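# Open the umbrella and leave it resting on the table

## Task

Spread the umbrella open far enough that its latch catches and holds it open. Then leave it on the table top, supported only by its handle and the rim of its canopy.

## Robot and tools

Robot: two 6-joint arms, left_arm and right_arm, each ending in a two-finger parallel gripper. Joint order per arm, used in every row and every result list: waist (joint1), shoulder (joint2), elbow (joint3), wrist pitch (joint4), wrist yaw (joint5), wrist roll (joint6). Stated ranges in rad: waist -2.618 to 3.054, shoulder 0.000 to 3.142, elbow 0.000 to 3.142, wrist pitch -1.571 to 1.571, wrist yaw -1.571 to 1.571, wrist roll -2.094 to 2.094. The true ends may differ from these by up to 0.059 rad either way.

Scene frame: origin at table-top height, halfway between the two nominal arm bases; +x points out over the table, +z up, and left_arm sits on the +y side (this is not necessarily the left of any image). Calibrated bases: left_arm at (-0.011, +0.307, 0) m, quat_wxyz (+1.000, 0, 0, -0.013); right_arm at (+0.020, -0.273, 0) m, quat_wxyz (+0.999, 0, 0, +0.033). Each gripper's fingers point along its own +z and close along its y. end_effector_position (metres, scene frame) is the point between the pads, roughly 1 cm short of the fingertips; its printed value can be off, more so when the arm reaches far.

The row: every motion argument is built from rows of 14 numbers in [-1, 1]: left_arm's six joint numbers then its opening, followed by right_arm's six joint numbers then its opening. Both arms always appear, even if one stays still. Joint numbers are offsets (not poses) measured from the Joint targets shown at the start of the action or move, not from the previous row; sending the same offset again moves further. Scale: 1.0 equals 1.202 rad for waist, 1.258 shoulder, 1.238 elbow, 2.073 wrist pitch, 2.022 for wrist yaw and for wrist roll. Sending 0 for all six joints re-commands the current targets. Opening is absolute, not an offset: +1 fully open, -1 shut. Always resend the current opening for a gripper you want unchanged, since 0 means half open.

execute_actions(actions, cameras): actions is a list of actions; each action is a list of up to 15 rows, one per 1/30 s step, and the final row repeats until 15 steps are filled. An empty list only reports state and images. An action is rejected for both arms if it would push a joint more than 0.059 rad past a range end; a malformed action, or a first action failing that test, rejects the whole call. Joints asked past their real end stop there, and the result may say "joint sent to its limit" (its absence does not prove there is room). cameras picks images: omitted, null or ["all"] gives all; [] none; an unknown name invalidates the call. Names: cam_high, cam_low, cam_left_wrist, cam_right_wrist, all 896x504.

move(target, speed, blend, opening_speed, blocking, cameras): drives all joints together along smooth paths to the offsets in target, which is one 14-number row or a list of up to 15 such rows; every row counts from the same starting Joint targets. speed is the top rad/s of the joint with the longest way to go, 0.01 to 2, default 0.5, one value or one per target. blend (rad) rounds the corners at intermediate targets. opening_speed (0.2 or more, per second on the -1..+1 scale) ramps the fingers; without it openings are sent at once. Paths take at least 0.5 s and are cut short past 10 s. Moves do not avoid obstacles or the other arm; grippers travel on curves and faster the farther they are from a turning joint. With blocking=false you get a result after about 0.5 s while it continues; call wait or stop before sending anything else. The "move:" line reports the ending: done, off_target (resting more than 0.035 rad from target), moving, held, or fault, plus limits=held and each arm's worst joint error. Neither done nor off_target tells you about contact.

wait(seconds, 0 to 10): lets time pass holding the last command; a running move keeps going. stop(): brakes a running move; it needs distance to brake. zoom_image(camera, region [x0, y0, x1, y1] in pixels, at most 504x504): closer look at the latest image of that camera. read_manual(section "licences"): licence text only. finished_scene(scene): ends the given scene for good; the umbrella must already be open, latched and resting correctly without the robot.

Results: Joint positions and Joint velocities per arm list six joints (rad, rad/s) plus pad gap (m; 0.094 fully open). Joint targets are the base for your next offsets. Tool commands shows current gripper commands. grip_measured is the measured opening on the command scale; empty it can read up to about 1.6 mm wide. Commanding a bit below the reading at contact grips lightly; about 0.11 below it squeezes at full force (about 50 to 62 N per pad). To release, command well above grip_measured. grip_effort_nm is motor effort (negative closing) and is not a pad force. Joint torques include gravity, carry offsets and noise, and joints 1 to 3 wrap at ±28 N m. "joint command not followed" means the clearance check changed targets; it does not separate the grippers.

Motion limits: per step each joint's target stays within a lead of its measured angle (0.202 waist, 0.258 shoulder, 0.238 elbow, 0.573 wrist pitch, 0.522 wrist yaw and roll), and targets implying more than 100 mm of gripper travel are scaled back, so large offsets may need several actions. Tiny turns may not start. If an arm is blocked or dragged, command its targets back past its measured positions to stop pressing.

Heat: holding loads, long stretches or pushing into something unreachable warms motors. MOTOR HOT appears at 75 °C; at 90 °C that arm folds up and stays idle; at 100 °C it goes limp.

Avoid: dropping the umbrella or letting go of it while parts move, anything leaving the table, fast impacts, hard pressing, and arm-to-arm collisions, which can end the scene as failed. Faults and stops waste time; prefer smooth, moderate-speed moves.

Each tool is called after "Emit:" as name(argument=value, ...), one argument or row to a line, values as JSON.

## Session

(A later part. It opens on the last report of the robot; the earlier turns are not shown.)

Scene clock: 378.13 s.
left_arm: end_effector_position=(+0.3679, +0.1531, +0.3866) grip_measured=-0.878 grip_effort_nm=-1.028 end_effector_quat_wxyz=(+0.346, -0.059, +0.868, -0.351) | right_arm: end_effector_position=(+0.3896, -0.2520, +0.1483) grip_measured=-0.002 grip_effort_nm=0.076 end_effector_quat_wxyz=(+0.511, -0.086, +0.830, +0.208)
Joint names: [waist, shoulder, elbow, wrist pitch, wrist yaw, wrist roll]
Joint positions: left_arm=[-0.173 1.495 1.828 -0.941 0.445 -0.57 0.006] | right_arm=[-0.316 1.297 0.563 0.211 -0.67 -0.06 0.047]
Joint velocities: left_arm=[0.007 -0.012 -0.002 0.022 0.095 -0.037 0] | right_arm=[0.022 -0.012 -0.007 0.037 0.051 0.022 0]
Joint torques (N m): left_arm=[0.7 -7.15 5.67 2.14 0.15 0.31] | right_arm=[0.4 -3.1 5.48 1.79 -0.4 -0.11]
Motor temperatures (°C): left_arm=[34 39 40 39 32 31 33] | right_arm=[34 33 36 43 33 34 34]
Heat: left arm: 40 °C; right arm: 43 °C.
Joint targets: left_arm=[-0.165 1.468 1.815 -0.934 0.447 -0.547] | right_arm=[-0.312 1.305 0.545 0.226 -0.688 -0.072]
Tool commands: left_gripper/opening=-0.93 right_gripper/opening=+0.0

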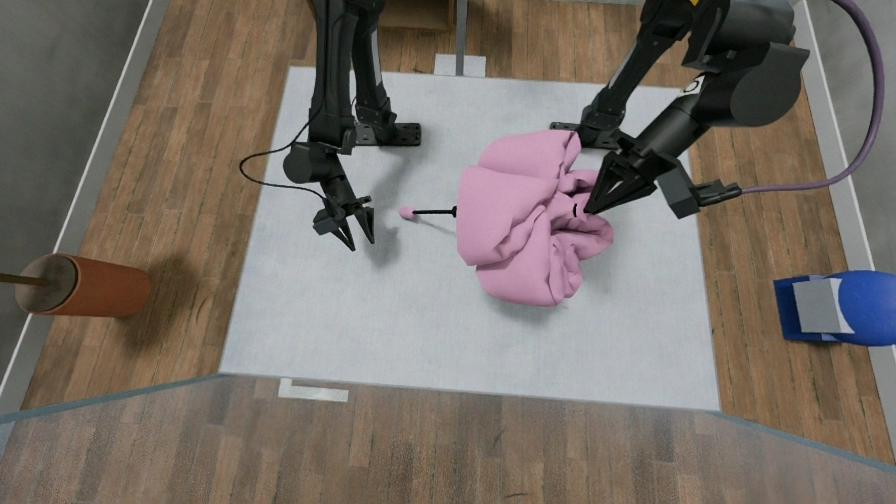

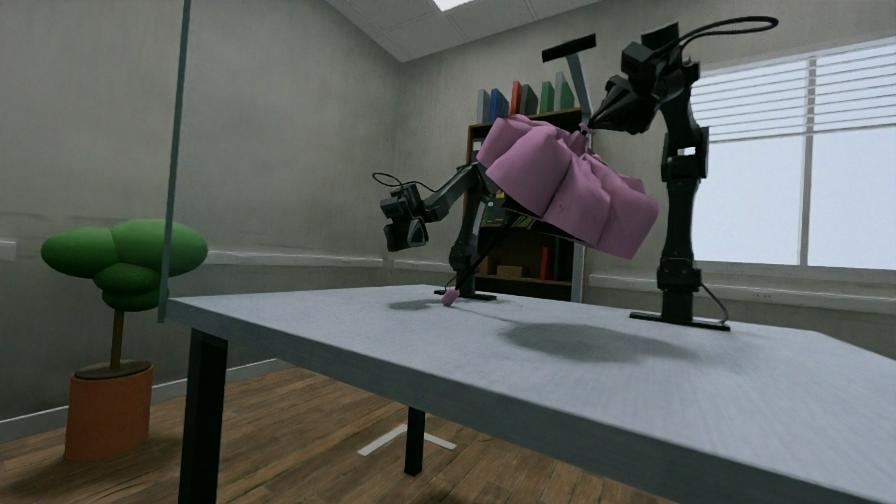

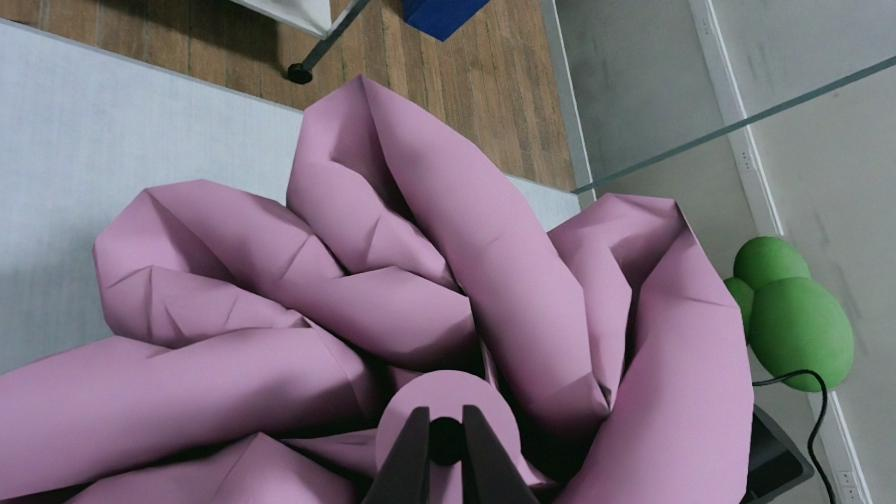

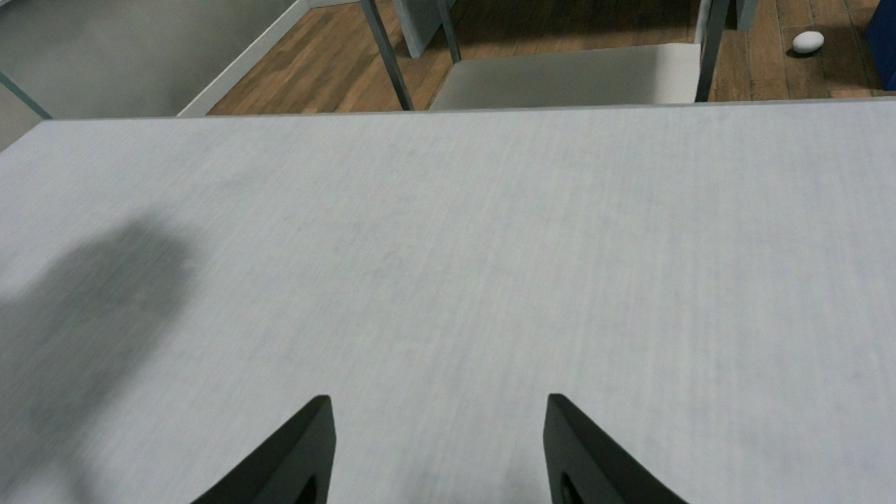

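Emit:
move(
  target=[
    [0,0,0,0,0,0,-0.93,0.119,0.0258,-0.1623,0.2402,-0.1043,-0.0109,0.0],
    [0,0,0,0,0,0,-0.93,0.2379,0.0517,-0.3247,0.4805,-0.2087,-0.0218,0.0],
  ],
  speed=0.6,
  blend=0.05,
  cameras=["cam_right_wrist", "cam_low"],
)

Scene clock: 388.70 s.
left_arm: end_effector_position=(+0.3679, +0.1531, +0.3866) grip_measured=-0.878 grip_effort_nm=-1.038 end_effector_quat_wxyz=(+0.346, -0.059, +0.868, -0.351) | right_arm: end_effector_position=(+0.2754, -0.1043, +0.1706) grip_measured=-0.002 grip_effort_nm=0.081 end_effector_quat_wxyz=(+0.618, -0.411, +0.574, +0.346)
Joint names: [waist, shoulder, elbow, wrist pitch, wrist yaw, wrist roll]
Joint positions: left_arm=[-0.173 1.495 1.828 -0.941 0.445 -0.57 0.006] | right_arm=[-0.031 1.362 0.158 1.209 -1.097 -0.106 0.047]
Joint velocities: left_arm=[-0.002 0.002 0.012 0.037 -0.095 0.022 -0.001] | right_arm=[-0.002 0.002 -0.002 0.022 0.037 -0.066 -0.001]
Joint torques (N m): left_arm=[0.7 -7.19 5.65 2.13 0.15 0.3] | right_arm=[0.5 -2.06 3.89 1.68 -0.14 -0.08]
Motor temperatures (°C): left_arm=[34 39 40 40 32 31 33] | right_arm=[34 33 35 43 33 34 34]
Heat: left arm: 40 °C; right arm: 43 °C.
Joint targets: left_arm=[-0.165 1.468 1.815 -0.934 0.446 -0.547] | right_arm=[-0.026 1.370 0.143 1.222 -1.110 -0.116]
move: done
Images, in order (width x height): cam_low 896x504, cam_right_wrist 896x504.

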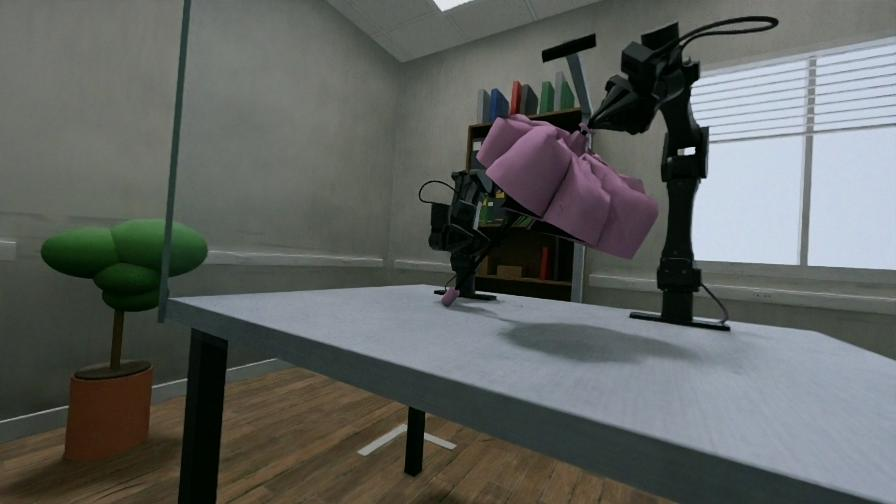

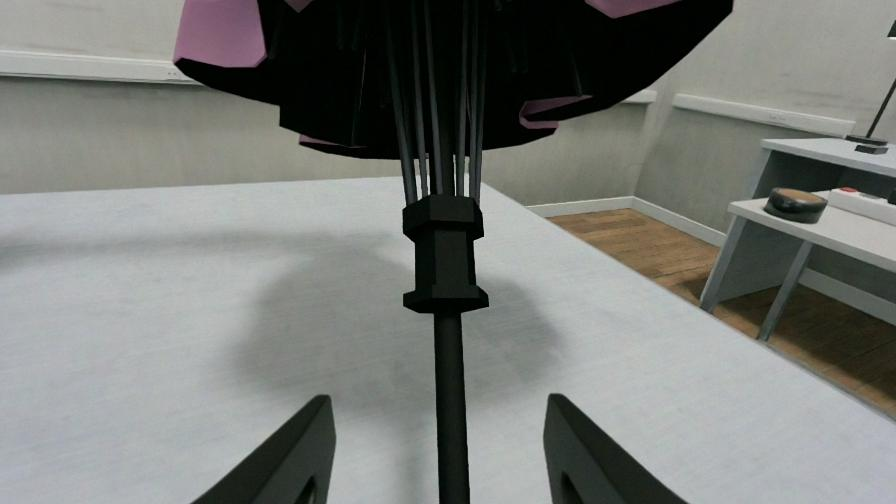

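Emit:
zoom_image(
  camera="cam_right_wrist",
  region=[360, 170, 540, 380],
)

Scaled by 2.400 from the camera's 896x504 image, which has a finer 1280x720 frame.

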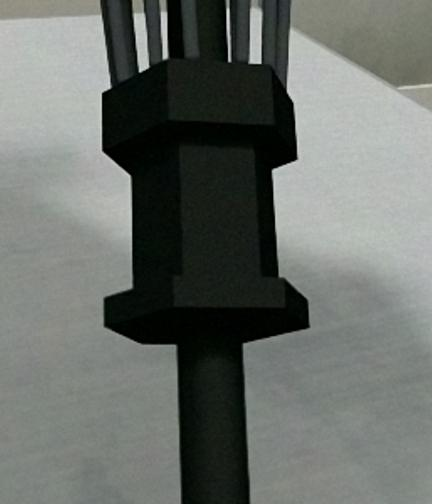

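Emit:
move(
  target=[0,0,0,0,0,0,-0.93,0.11,0.1525,0.0639,0.0635,0.0727,0,0.0],
  speed=0.4,
  cameras=["cam_right_wrist"],
)

Emit:
zoom_image(
  camera="cam_right_wrist",
  region=[340, 200, 560, 504],
)

Scene clock: 425.93 s.
left_arm: end_effector_position=(+0.3679, +0.1531, +0.3866) grip_measured=-0.878 grip_effort_nm=-1.043 end_effector_quat_wxyz=(+0.346, -0.059, +0.868, -0.351) | right_arm: end_effector_position=(+0.2884, -0.0772, +0.1545) grip_measured=-0.002 grip_effort_nm=0.085 end_effector_quat_wxyz=(+0.611, -0.412, +0.578, +0.352)
Joint names: [waist, shoulder, elbow, wrist pitch, wrist yaw, wrist roll]
Joint positions: left_arm=[-0.173 1.495 1.828 -0.941 0.445 -0.57 0.006] | right_arm=[0.101 1.551 0.2 1.34 -0.975 -0.106 0.047]
Joint velocities: left_arm=[-0.002 0.007 -0.007 0.007 0.051 0.037 -0.001] | right_arm=[0.002 0.012 0.012 0.051 -0.022 0.037 0]
Joint torques (N m): left_arm=[0.68 -7.17 5.65 2.14 0.15 0.31] | right_arm=[0.49 -2.84 6.53 1.73 0.11 -0.09]
Motor temperatures (°C): left_arm=[34 39 40 41 32 31 33] | right_arm=[34 33 34 44 33 34 34]
Heat: left arm: 41 °C; right arm: 44 °C.
Joint targets: left_arm=[-0.165 1.468 1.815 -0.934 0.446 -0.547] | right_arm=[0.106 1.562 0.222 1.354 -0.963 -0.116]
move: done
Images, in order (width x height): cam_right_wrist 896x504.

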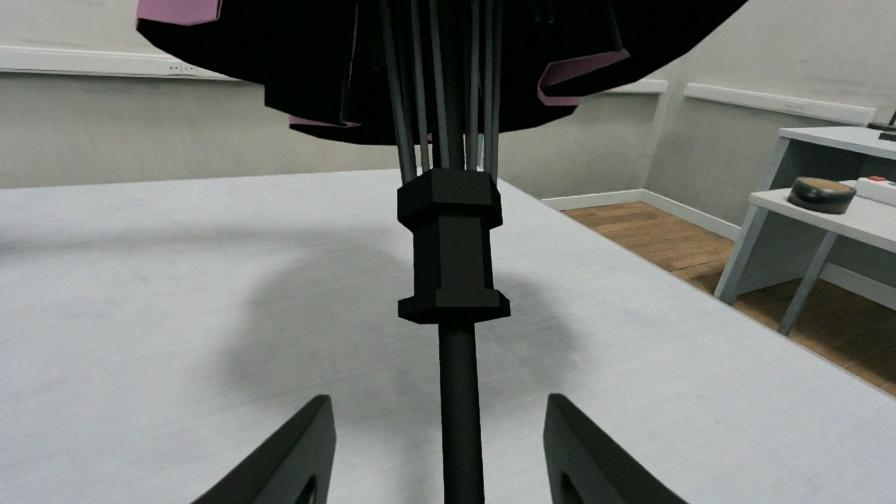

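Scaled by 1.658 from the camera's 896x504 image, which has a finer 1280x720 frame.

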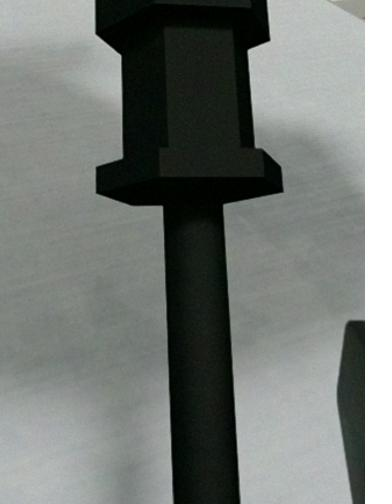

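Emit:
move(
  target=[0,0,0,0,0,0,-0.93,0.0463,0.0617,0.0277,0.0262,0.0312,0,0.0],
  speed=0.3,
  cameras=["cam_right_wrist"],
)

Emit:
zoom_image(
  camera="cam_right_wrist",
  region=[340, 200, 560, 504],
)

Scene clock: 431.43 s.
left_arm: end_effector_position=(+0.3679, +0.1531, +0.3866) grip_measured=-0.878 grip_effort_nm=-1.038 end_effector_quat_wxyz=(+0.346, -0.059, +0.868, -0.351) | right_arm: end_effector_position=(+0.2977, -0.0646, +0.1516) grip_measured=-0.002 grip_effort_nm=0.081 end_effector_quat_wxyz=(+0.616, -0.411, +0.575, +0.348)
Joint names: [waist, shoulder, elbow, wrist pitch, wrist yaw, wrist roll]
Joint positions: left_arm=[-0.173 1.495 1.828 -0.941 0.445 -0.57 0.006] | right_arm=[0.157 1.628 0.234 1.394 -0.912 -0.107 0.047]
Joint velocities: left_arm=[-0.002 -0.017 -0.002 0.051 -0.037 -0.037 -0.001] | right_arm=[0.002 -0.012 0.002 -0.022 0.007 0.022 0.001]
Joint torques (N m): left_arm=[0.7 -7.19 5.65 2.14 0.15 0.32] | right_arm=[0.5 -3.17 6.32 1.78 0.12 -0.07]
Motor temperatures (°C): left_arm=[34 39 40 41 32 31 34] | right_arm=[34 33 34 44 33 34 34]
Heat: left arm: 41 °C; right arm: 44 °C.
Joint targets: left_arm=[-0.165 1.468 1.815 -0.934 0.446 -0.547] | right_arm=[0.161 1.640 0.256 1.408 -0.899 -0.117]
move: done
Images, in order (width x height): cam_right_wrist 896x504.

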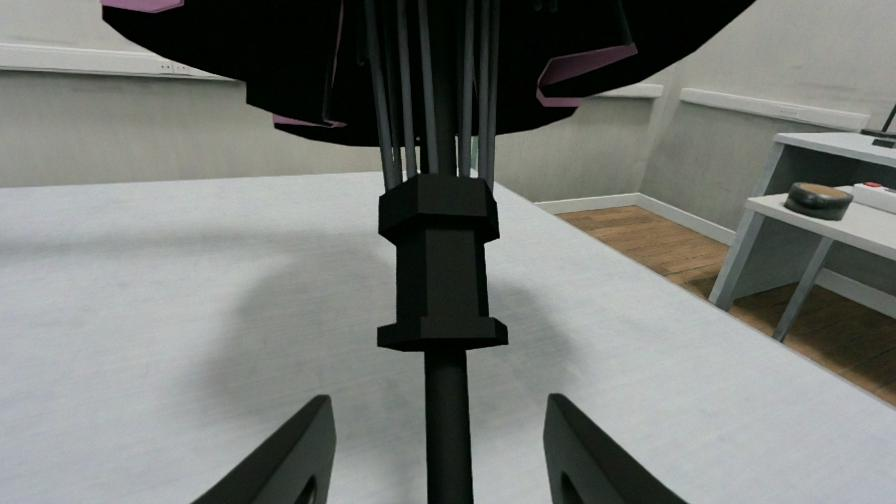

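Scaled by 1.658 from the camera's 896x504 image, which has a finer 1280x720 frame.

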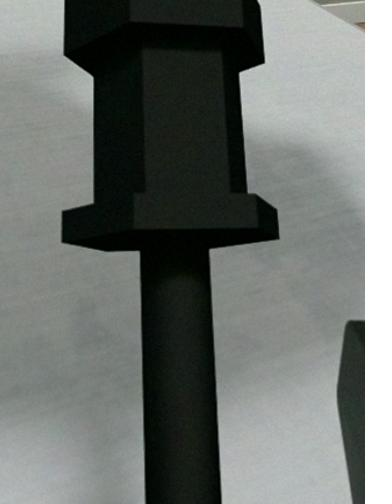

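Emit:
move(
  target=[0,0,0,0,0,0,-0.93,0,0,0,0,0,0,-0.70],
  opening_speed=0.7,
  cameras=["cam_right_wrist", "cam_low"],
)

Emit:
zoom_image(
  camera="cam_right_wrist",
  region=[340, 200, 560, 504],
)

Scene clock: 435.67 s.
left_arm: end_effector_position=(+0.3679, +0.1531, +0.3866) grip_measured=-0.878 grip_effort_nm=-1.038 end_effector_quat_wxyz=(+0.346, -0.059, +0.868, -0.351) | right_arm: end_effector_position=(+0.2980, -0.0648, +0.1518) grip_measured=-0.698 grip_effort_nm=-0.149 end_effector_quat_wxyz=(+0.616, -0.411, +0.575, +0.347)
Joint names: [waist, shoulder, elbow, wrist pitch, wrist yaw, wrist roll]
Joint positions: left_arm=[-0.173 1.495 1.828 -0.941 0.445 -0.57 0.006] | right_arm=[0.157 1.628 0.234 1.395 -0.911 -0.107 0.014]
Joint velocities: left_arm=[0.002 -0.012 -0.002 -0.051 -0.022 -0.037 0] | right_arm=[0.012 0.012 -0.022 -0.051 -0.007 0.037 -0.001]
Joint torques (N m): left_arm=[0.69 -7.19 5.67 2.13 0.15 0.31] | right_arm=[0.47 -3.18 6.3 1.76 0.11 -0.07]
Motor temperatures (°C): left_arm=[34 39 40 41 32 31 34] | right_arm=[34 33 34 44 33 34 34]
Heat: left arm: 41 °C; right arm: 44 °C.
Joint targets: left_arm=[-0.165 1.468 1.815 -0.934 0.446 -0.547] | right_arm=[0.161 1.640 0.256 1.408 -0.900 -0.116]
move: done
Images, in order (width x height): cam_low 896x504, cam_right_wrist 896x504.

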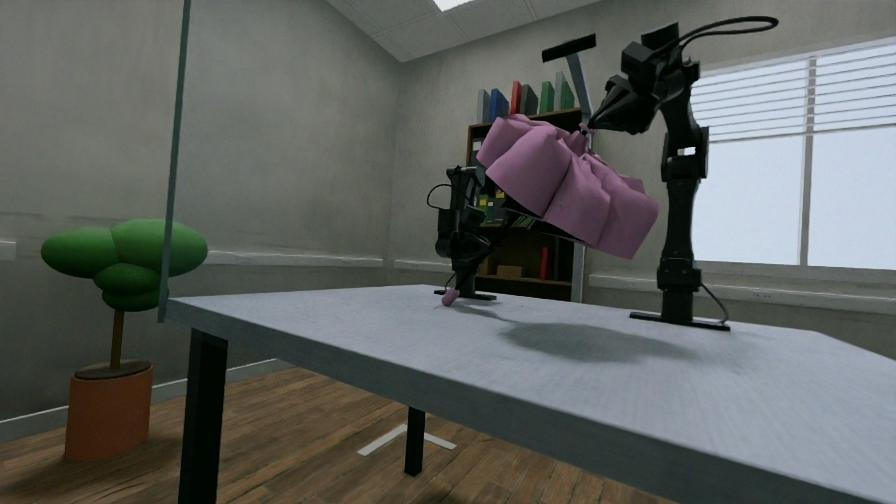

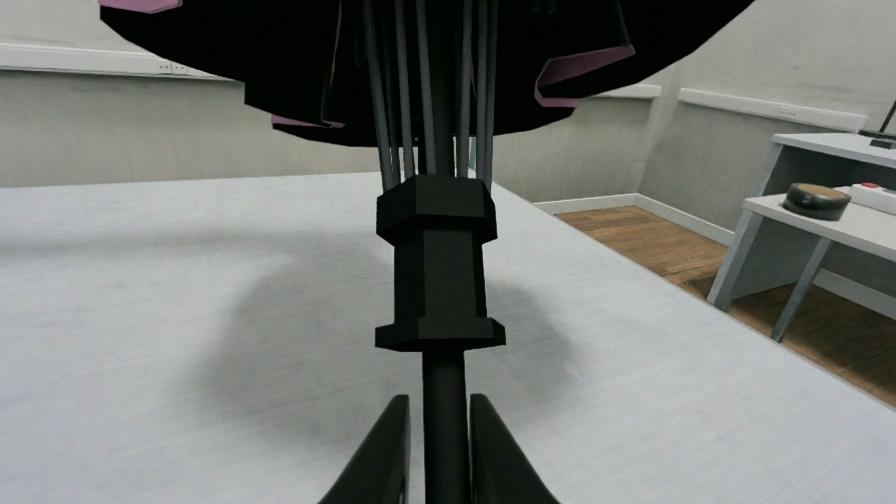

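Scaled by 1.658 from the camera's 896x504 image, which has a finer 1280x720 frame.

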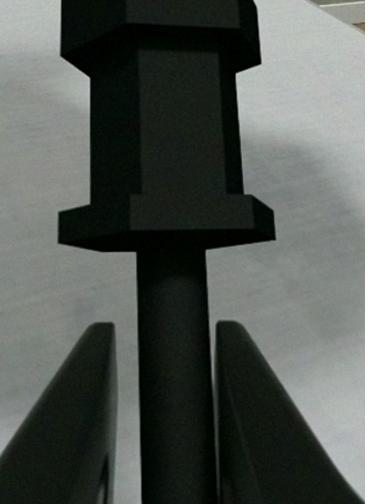

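Emit:
move(
  target=[-0.0166,0.0107,-0.0129,-0.0458,0.0247,0,-0.93,0.0890,-0.1240,0.0969,-0.0772,0.0502,0,-0.72],
  speed=0.1,
  cameras=["cam_right_wrist", "cam_low"],
)

Emit:
zoom_image(
  camera="cam_right_wrist",
  region=[340, 200, 560, 504],
)

Scene clock: 443.60 s.
left_arm: end_effector_position=(+0.3589, +0.1505, +0.3763) grip_measured=-0.878 grip_effort_nm=-1.038 end_effector_quat_wxyz=(+0.316, -0.060, +0.877, -0.356) | right_arm: end_effector_position=(+0.3051, -0.0367, +0.1925) grip_measured=-0.718 grip_effort_nm=-0.149 end_effector_quat_wxyz=(+0.635, -0.421, +0.548, +0.345)
Joint names: [waist, shoulder, elbow, wrist pitch, wrist yaw, wrist roll]
Joint positions: left_arm=[-0.171 1.495 1.821 -0.988 0.476 -0.569 0.006] | right_arm=[0.263 1.511 0.339 1.239 -0.822 -0.108 0.013]
Joint velocities: left_arm=[-0.007 0.007 -0.012 -0.066 0.051 0.022 -0.001] | right_arm=[-0.002 -0.017 0.007 -0.022 -0.051 -0.022 0]
Joint torques (N m): left_arm=[-1.16 -6.06 5.01 1.58 0.36 0.29] | right_arm=[0.53 -6.2 8.8 1.75 0.28 -0.07]
Motor temperatures (°C): left_arm=[34 39 40 42 32 31 34] | right_arm=[34 34 35 44 33 34 34]
Heat: left arm: 42 °C; right arm: 44 °C.
Joint targets: left_arm=[-0.185 1.481 1.799 -1.029 0.497 -0.547] | right_arm=[0.269 1.484 0.376 1.248 -0.798 -0.116]
move: off_target (left_arm, right_arm); left_arm: the wrist pitch is farthest, 0.041 rad from its target; right_arm: the elbow is farthest, 0.037 rad from its target
Images, in order (width x height): cam_low 896x504, cam_right_wrist 896x504.

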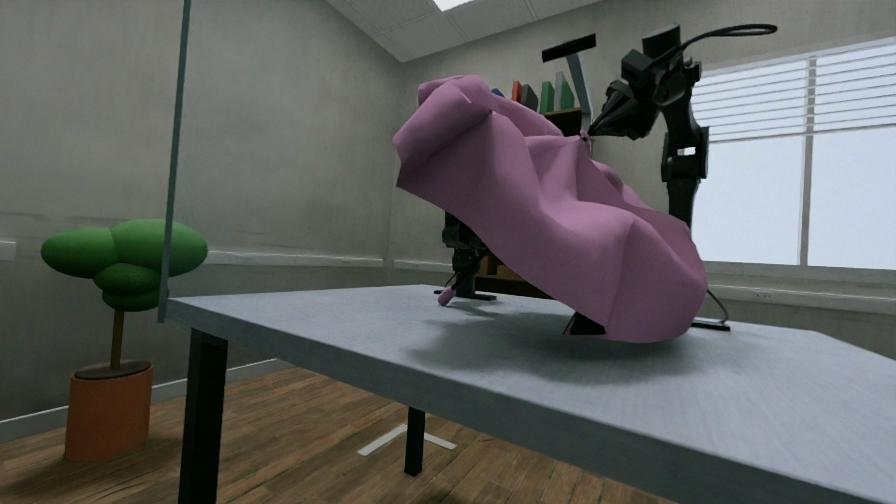

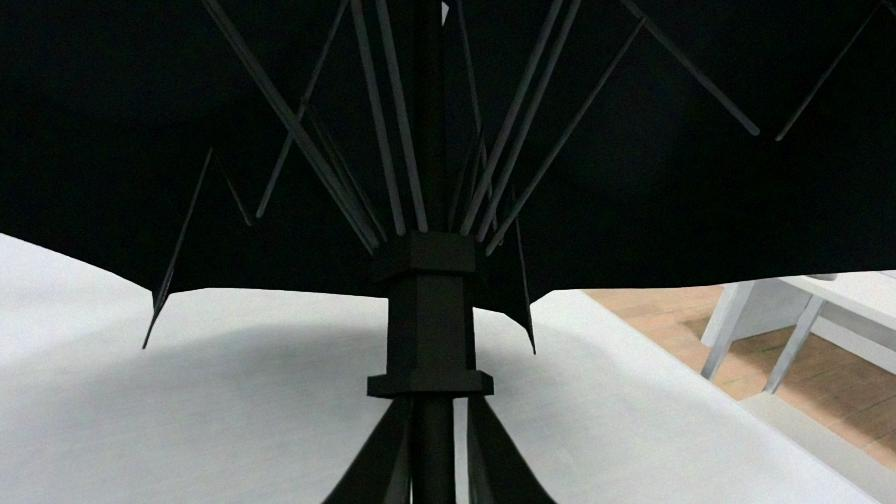

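Scaled by 1.658 from the camera's 896x504 image, which has a finer 1280x720 frame.

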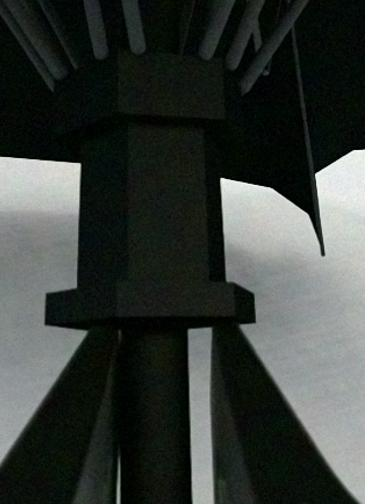

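Emit:
zoom_image(
  camera="cam_low",
  region=[380, 60, 760, 400],
)

Emit:
wait(
  seconds=0,
  cameras=["cam_high", "cam_left_wrist"],
)

Scaled by 1.326 from the camera's 896x504 image, which has a finer 1280x720 frame.

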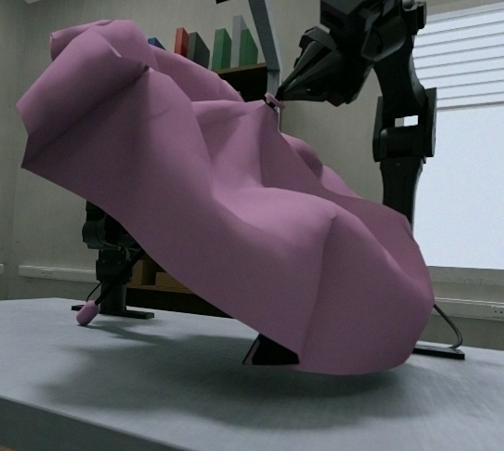

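Scene clock: 454.60 s.
left_arm: end_effector_position=(+0.3589, +0.1505, +0.3763) grip_measured=-0.878 grip_effort_nm=-1.038 end_effector_quat_wxyz=(+0.316, -0.060, +0.877, -0.356) | right_arm: end_effector_position=(+0.3051, -0.0367, +0.1927) grip_measured=-0.718 grip_effort_nm=-0.154 end_effector_quat_wxyz=(+0.636, -0.421, +0.548, +0.345)
Joint names: [waist, shoulder, elbow, wrist pitch, wrist yaw, wrist roll]
Joint positions: left_arm=[-0.171 1.495 1.821 -0.988 0.476 -0.569 0.006] | right_arm=[0.263 1.511 0.339 1.239 -0.822 -0.108 0.013]
Joint velocities: left_arm=[-0.002 -0.002 -0.002 0.022 0.037 -0.081 0.001] | right_arm=[0.017 0.007 -0.002 0.022 0.007 -0.037 0]
Joint torques (N m): left_arm=[-1.16 -6.08 5 1.59 0.35 0.29] | right_arm=[0.61 -6.23 8.75 1.74 0.28 -0.07]
Motor temperatures (°C): left_arm=[34 39 40 41 32 31 34] | right_arm=[34 34 35 45 33 34 34]
Heat: left arm: 41 °C; right arm: 45 °C.
Joint targets: left_arm=[-0.185 1.481 1.799 -1.029 0.497 -0.547] | right_arm=[0.269 1.484 0.376 1.248 -0.798 -0.116]
Tool commands: left_gripper/opening=-0.93 right_gripper/opening=-0.72
Images, in order (width x height): cam_high 896x504, cam_left_wrist 896x504.

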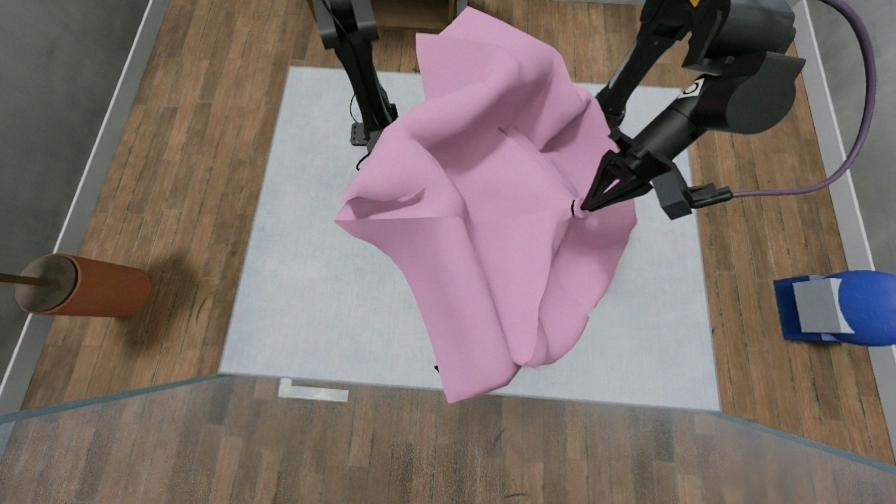

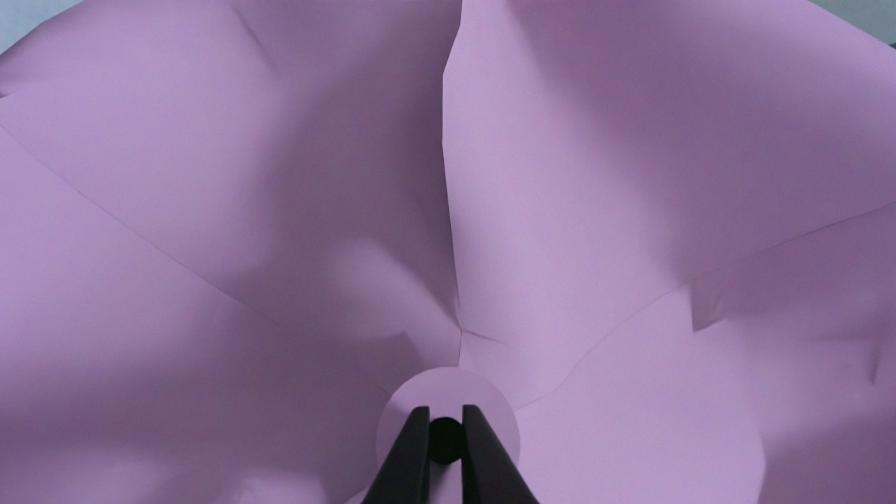

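Emit:
move(
  target=[-0.3078,0.2246,0.4968,-0.1013,-0.2245,-0.0579,-0.93,-0.1968,-0.2010,-0.0291,-0.1671,-0.1212,0.0138,-0.60],
  speed=0.22,
)

Emit:
zoom_image(
  camera="cam_right_wrist",
  region=[340, 200, 560, 504],
)

Scene clock: 521.77 s.
left_arm: end_effector_position=(+0.3486, +0.0645, +0.4352) grip_measured=-0.878 grip_effort_nm=-1.038 end_effector_quat_wxyz=(+0.369, -0.031, +0.881, -0.294) | right_arm: end_effector_position=(+0.2990, -0.0894, +0.2143) grip_measured=-0.602 grip_effort_nm=0.071 end_effector_quat_wxyz=(+0.618, -0.411, +0.573, +0.348)
Joint names: [waist, shoulder, elbow, wrist pitch, wrist yaw, wrist roll]
Joint positions: left_arm=[-0.547 1.747 2.387 -1.229 0.054 -0.671 0.006] | right_arm=[0.037 1.249 0.339 0.921 -1.03 -0.099 0.019]
Joint velocities: left_arm=[-0.012 -0.007 0.017 -0.022 -0.007 0.037 -0.001] | right_arm=[-0.007 -0.022 0.002 0.007 0.007 0.051 0]
Joint torques (N m): left_arm=[-0.66 -4.98 7.69 2.05 -0.1 0.13] | right_arm=[-0.5 -4.21 6.42 1.42 -0.16 0.13]
Motor temperatures (°C): left_arm=[34 38 40 41 32 31 34] | right_arm=[34 35 36 45 33 34 34]
Heat: left arm: 41 °C; right arm: 45 °C.
Joint targets: left_arm=[-0.555 1.763 2.414 -1.239 0.043 -0.664] | right_arm=[0.032 1.231 0.340 0.902 -1.043 -0.089]
move: done

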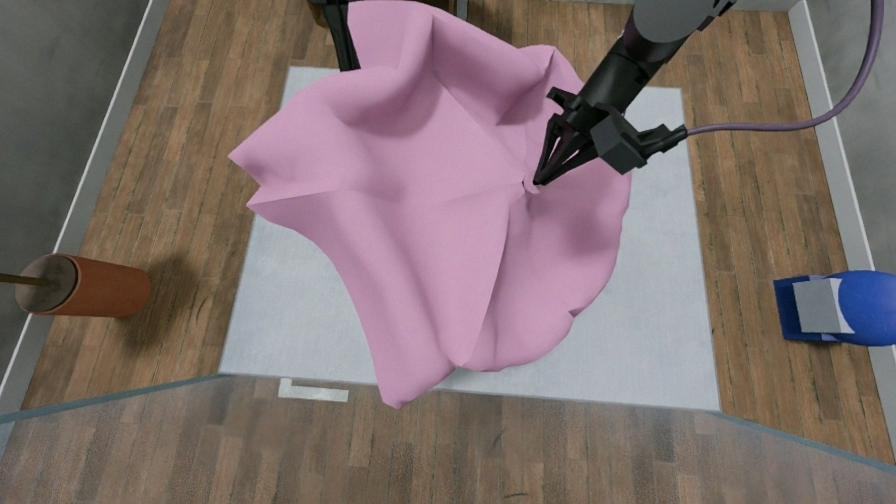

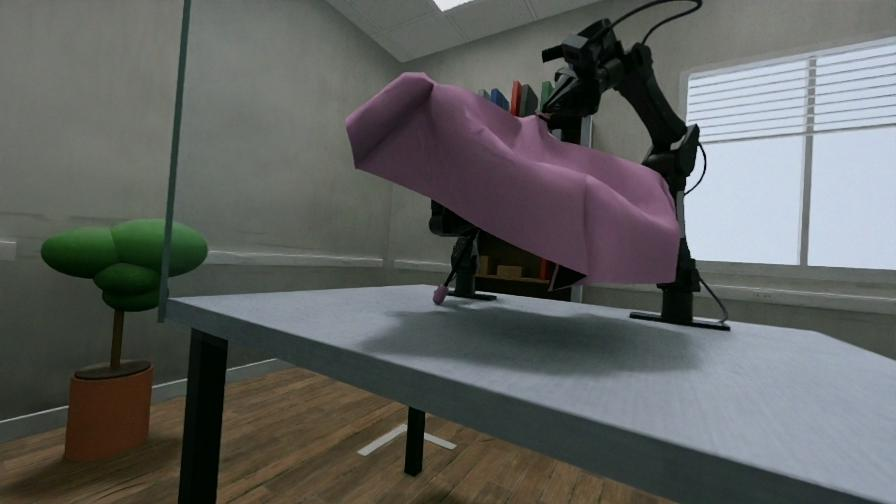

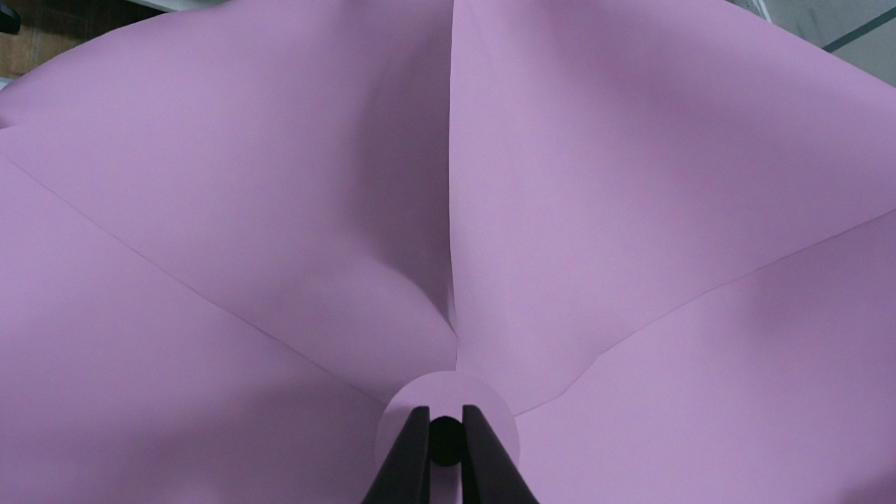

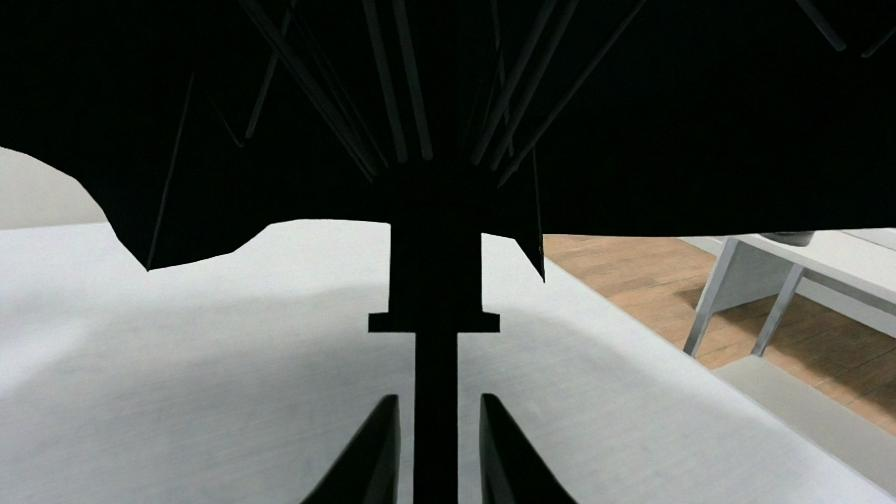

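Scaled by 1.658 from the camera's 896x504 image, which has a finer 1280x720 frame.

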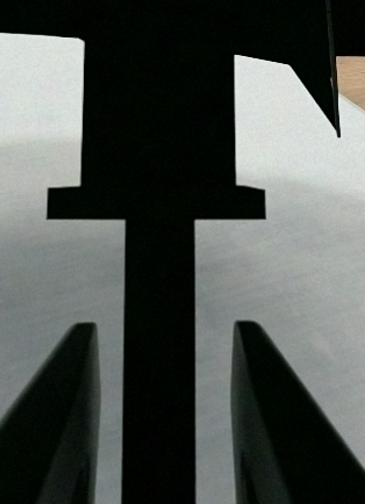

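Emit:
move(
  target=[-0.0166,0.0115,-0.0125,-0.040,0.0247,0,-0.93,0.1020,-0.0561,0.1356,-0.0538,0.0648,-0.0074,-0.72],
  speed=0.09,
  cameras=["cam_right_wrist", "cam_low"],
)

Emit:
zoom_image(
  camera="cam_right_wrist",
  region=[340, 200, 560, 504],
)

Scene clock: 542.00 s.
left_arm: end_effector_position=(+0.3430, +0.0621, +0.4274) grip_measured=-0.878 grip_effort_nm=-1.038 end_effector_quat_wxyz=(+0.352, -0.029, +0.889, -0.291) | right_arm: end_effector_position=(+0.3030, -0.0654, +0.2502) grip_measured=-0.718 grip_effort_nm=-0.144 end_effector_quat_wxyz=(+0.623, -0.415, +0.564, +0.348)
Joint names: [waist, shoulder, elbow, wrist pitch, wrist yaw, wrist roll]
Joint positions: left_arm=[-0.555 1.752 2.39 -1.261 0.062 -0.678 0.006] | right_arm=[0.144 1.186 0.455 0.763 -0.933 -0.099 0.013]
Joint velocities: left_arm=[0.012 0.012 0.007 -0.022 -0.007 0.007 0] | right_arm=[0.007 0.007 0.007 -0.037 -0.066 0.022 0.001]
Joint torques (N m): left_arm=[-1.68 -4.33 6.16 1.5 0.31 0.21] | right_arm=[1.11 -4.88 11.74 1.86 0.23 -0.03]
Motor temperatures (°C): left_arm=[34 38 40 42 32 31 34] | right_arm=[34 34 36 44 33 34 34]
Heat: left arm: 42 °C; right arm: 44 °C.
Joint targets: left_arm=[-0.575 1.778 2.398 -1.322 0.093 -0.664] | right_arm=[0.155 1.160 0.508 0.790 -0.912 -0.103]
move: off_target (left_arm, right_arm); left_arm: the wrist pitch is farthest, 0.061 rad from its target; right_arm: the elbow is farthest, 0.053 rad from its target
Images, in order (width x height): cam_low 896x504, cam_right_wrist 896x504.

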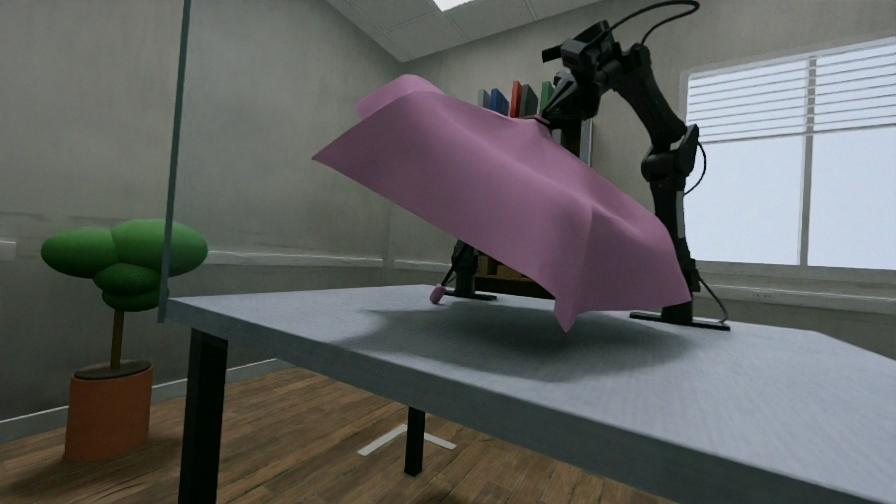

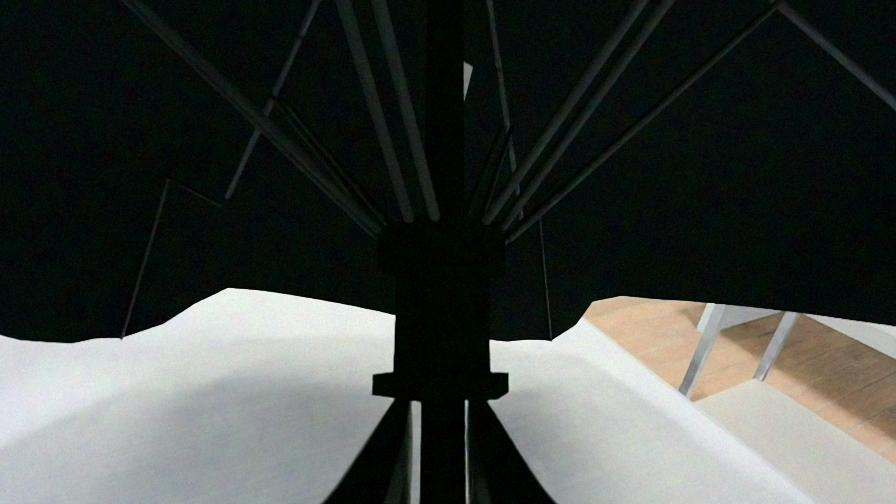

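Scaled by 1.658 from the camera's 896x504 image, which has a finer 1280x720 frame.

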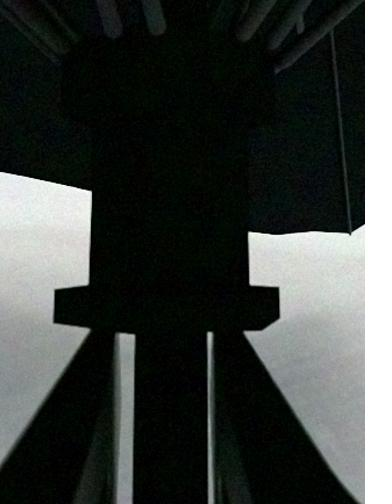

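Emit:
move(
  target=[-0.0447,0.0052,0.0073,0.0762,-0.0381,0.0163,-0.93,-0.1154,-0.0265,-0.0363,-0.0569,-0.0727,0.0025,-0.60],
  speed=0.1,
  cameras=["cam_right_wrist", "cam_low", "cam_high"],
)

Emit:
zoom_image(
  camera="cam_right_wrist",
  region=[340, 200, 560, 504],
)

Scene clock: 591.23 s.
left_arm: end_effector_position=(+0.3437, +0.0339, +0.4385) grip_measured=-0.878 grip_effort_nm=-1.033 end_effector_quat_wxyz=(+0.380, +0.004, +0.873, -0.305) | right_arm: end_effector_position=(+0.3035, -0.0924, +0.2496) grip_measured=-0.602 grip_effort_nm=0.081 end_effector_quat_wxyz=(+0.615, -0.409, +0.577, +0.349)
Joint names: [waist, shoulder, elbow, wrist pitch, wrist yaw, wrist roll]
Joint positions: left_arm=[-0.62 1.768 2.39 -1.174 0.03 -0.653 0.006] | right_arm=[0.021 1.146 0.456 0.691 -1.046 -0.099 0.019]
Joint velocities: left_arm=[0.002 -0.012 0.007 -0.066 -0.022 -0.037 -0.001] | right_arm=[0.002 0.002 -0.022 -0.037 -0.066 -0.051 0]
Joint torques (N m): left_arm=[-0.76 -5.26 7.06 2.29 -0.14 0.29] | right_arm=[-0.51 -4.04 7.64 1.39 -0.17 0.02]
Motor temperatures (°C): left_arm=[34 37 41 42 32 31 34] | right_arm=[34 34 38 46 33 34 34]
Heat: left arm: 42 °C; right arm: 46 °C.
Joint targets: left_arm=[-0.629 1.784 2.407 -1.164 0.015 -0.631] | right_arm=[0.016 1.127 0.463 0.672 -1.059 -0.098]
move: done
Images, in order (width x height): cam_high 896x504, cam_low 896x504, cam_right_wrist 896x504.

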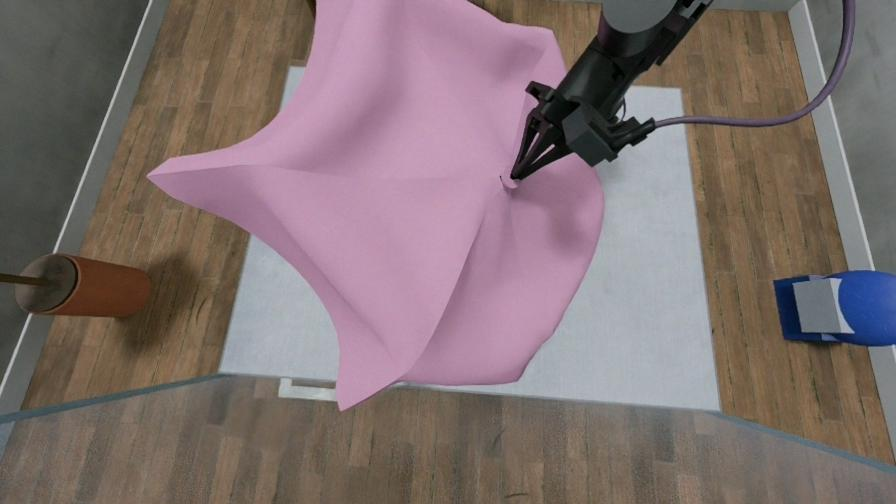

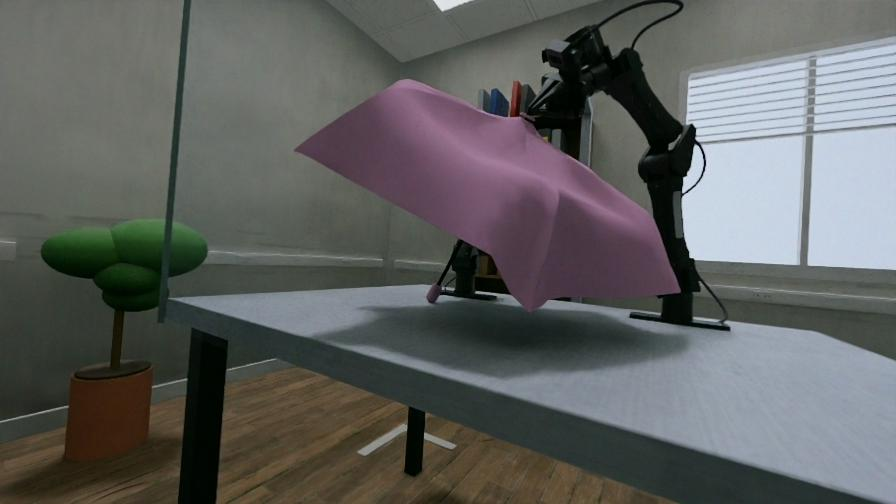

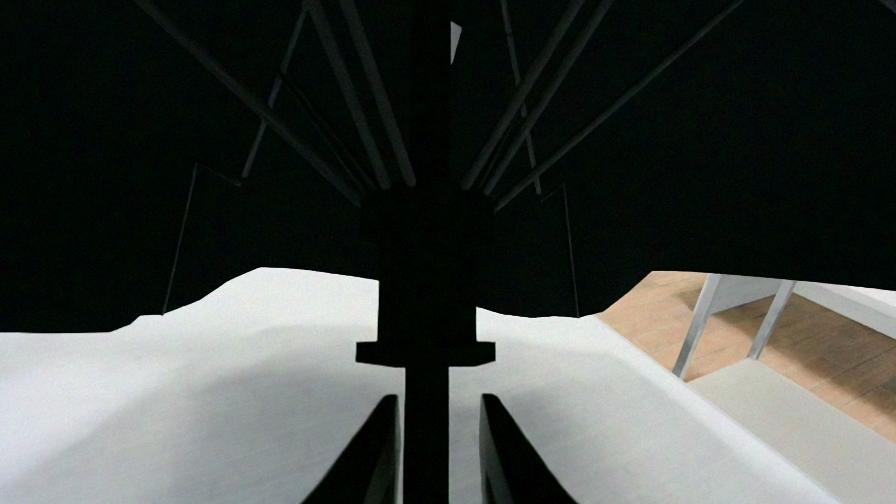

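Scaled by 1.658 from the camera's 896x504 image, which has a finer 1280x720 frame.

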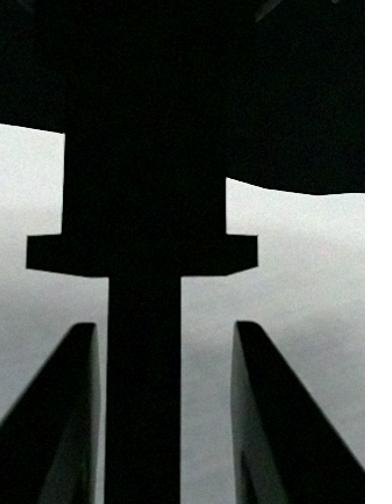

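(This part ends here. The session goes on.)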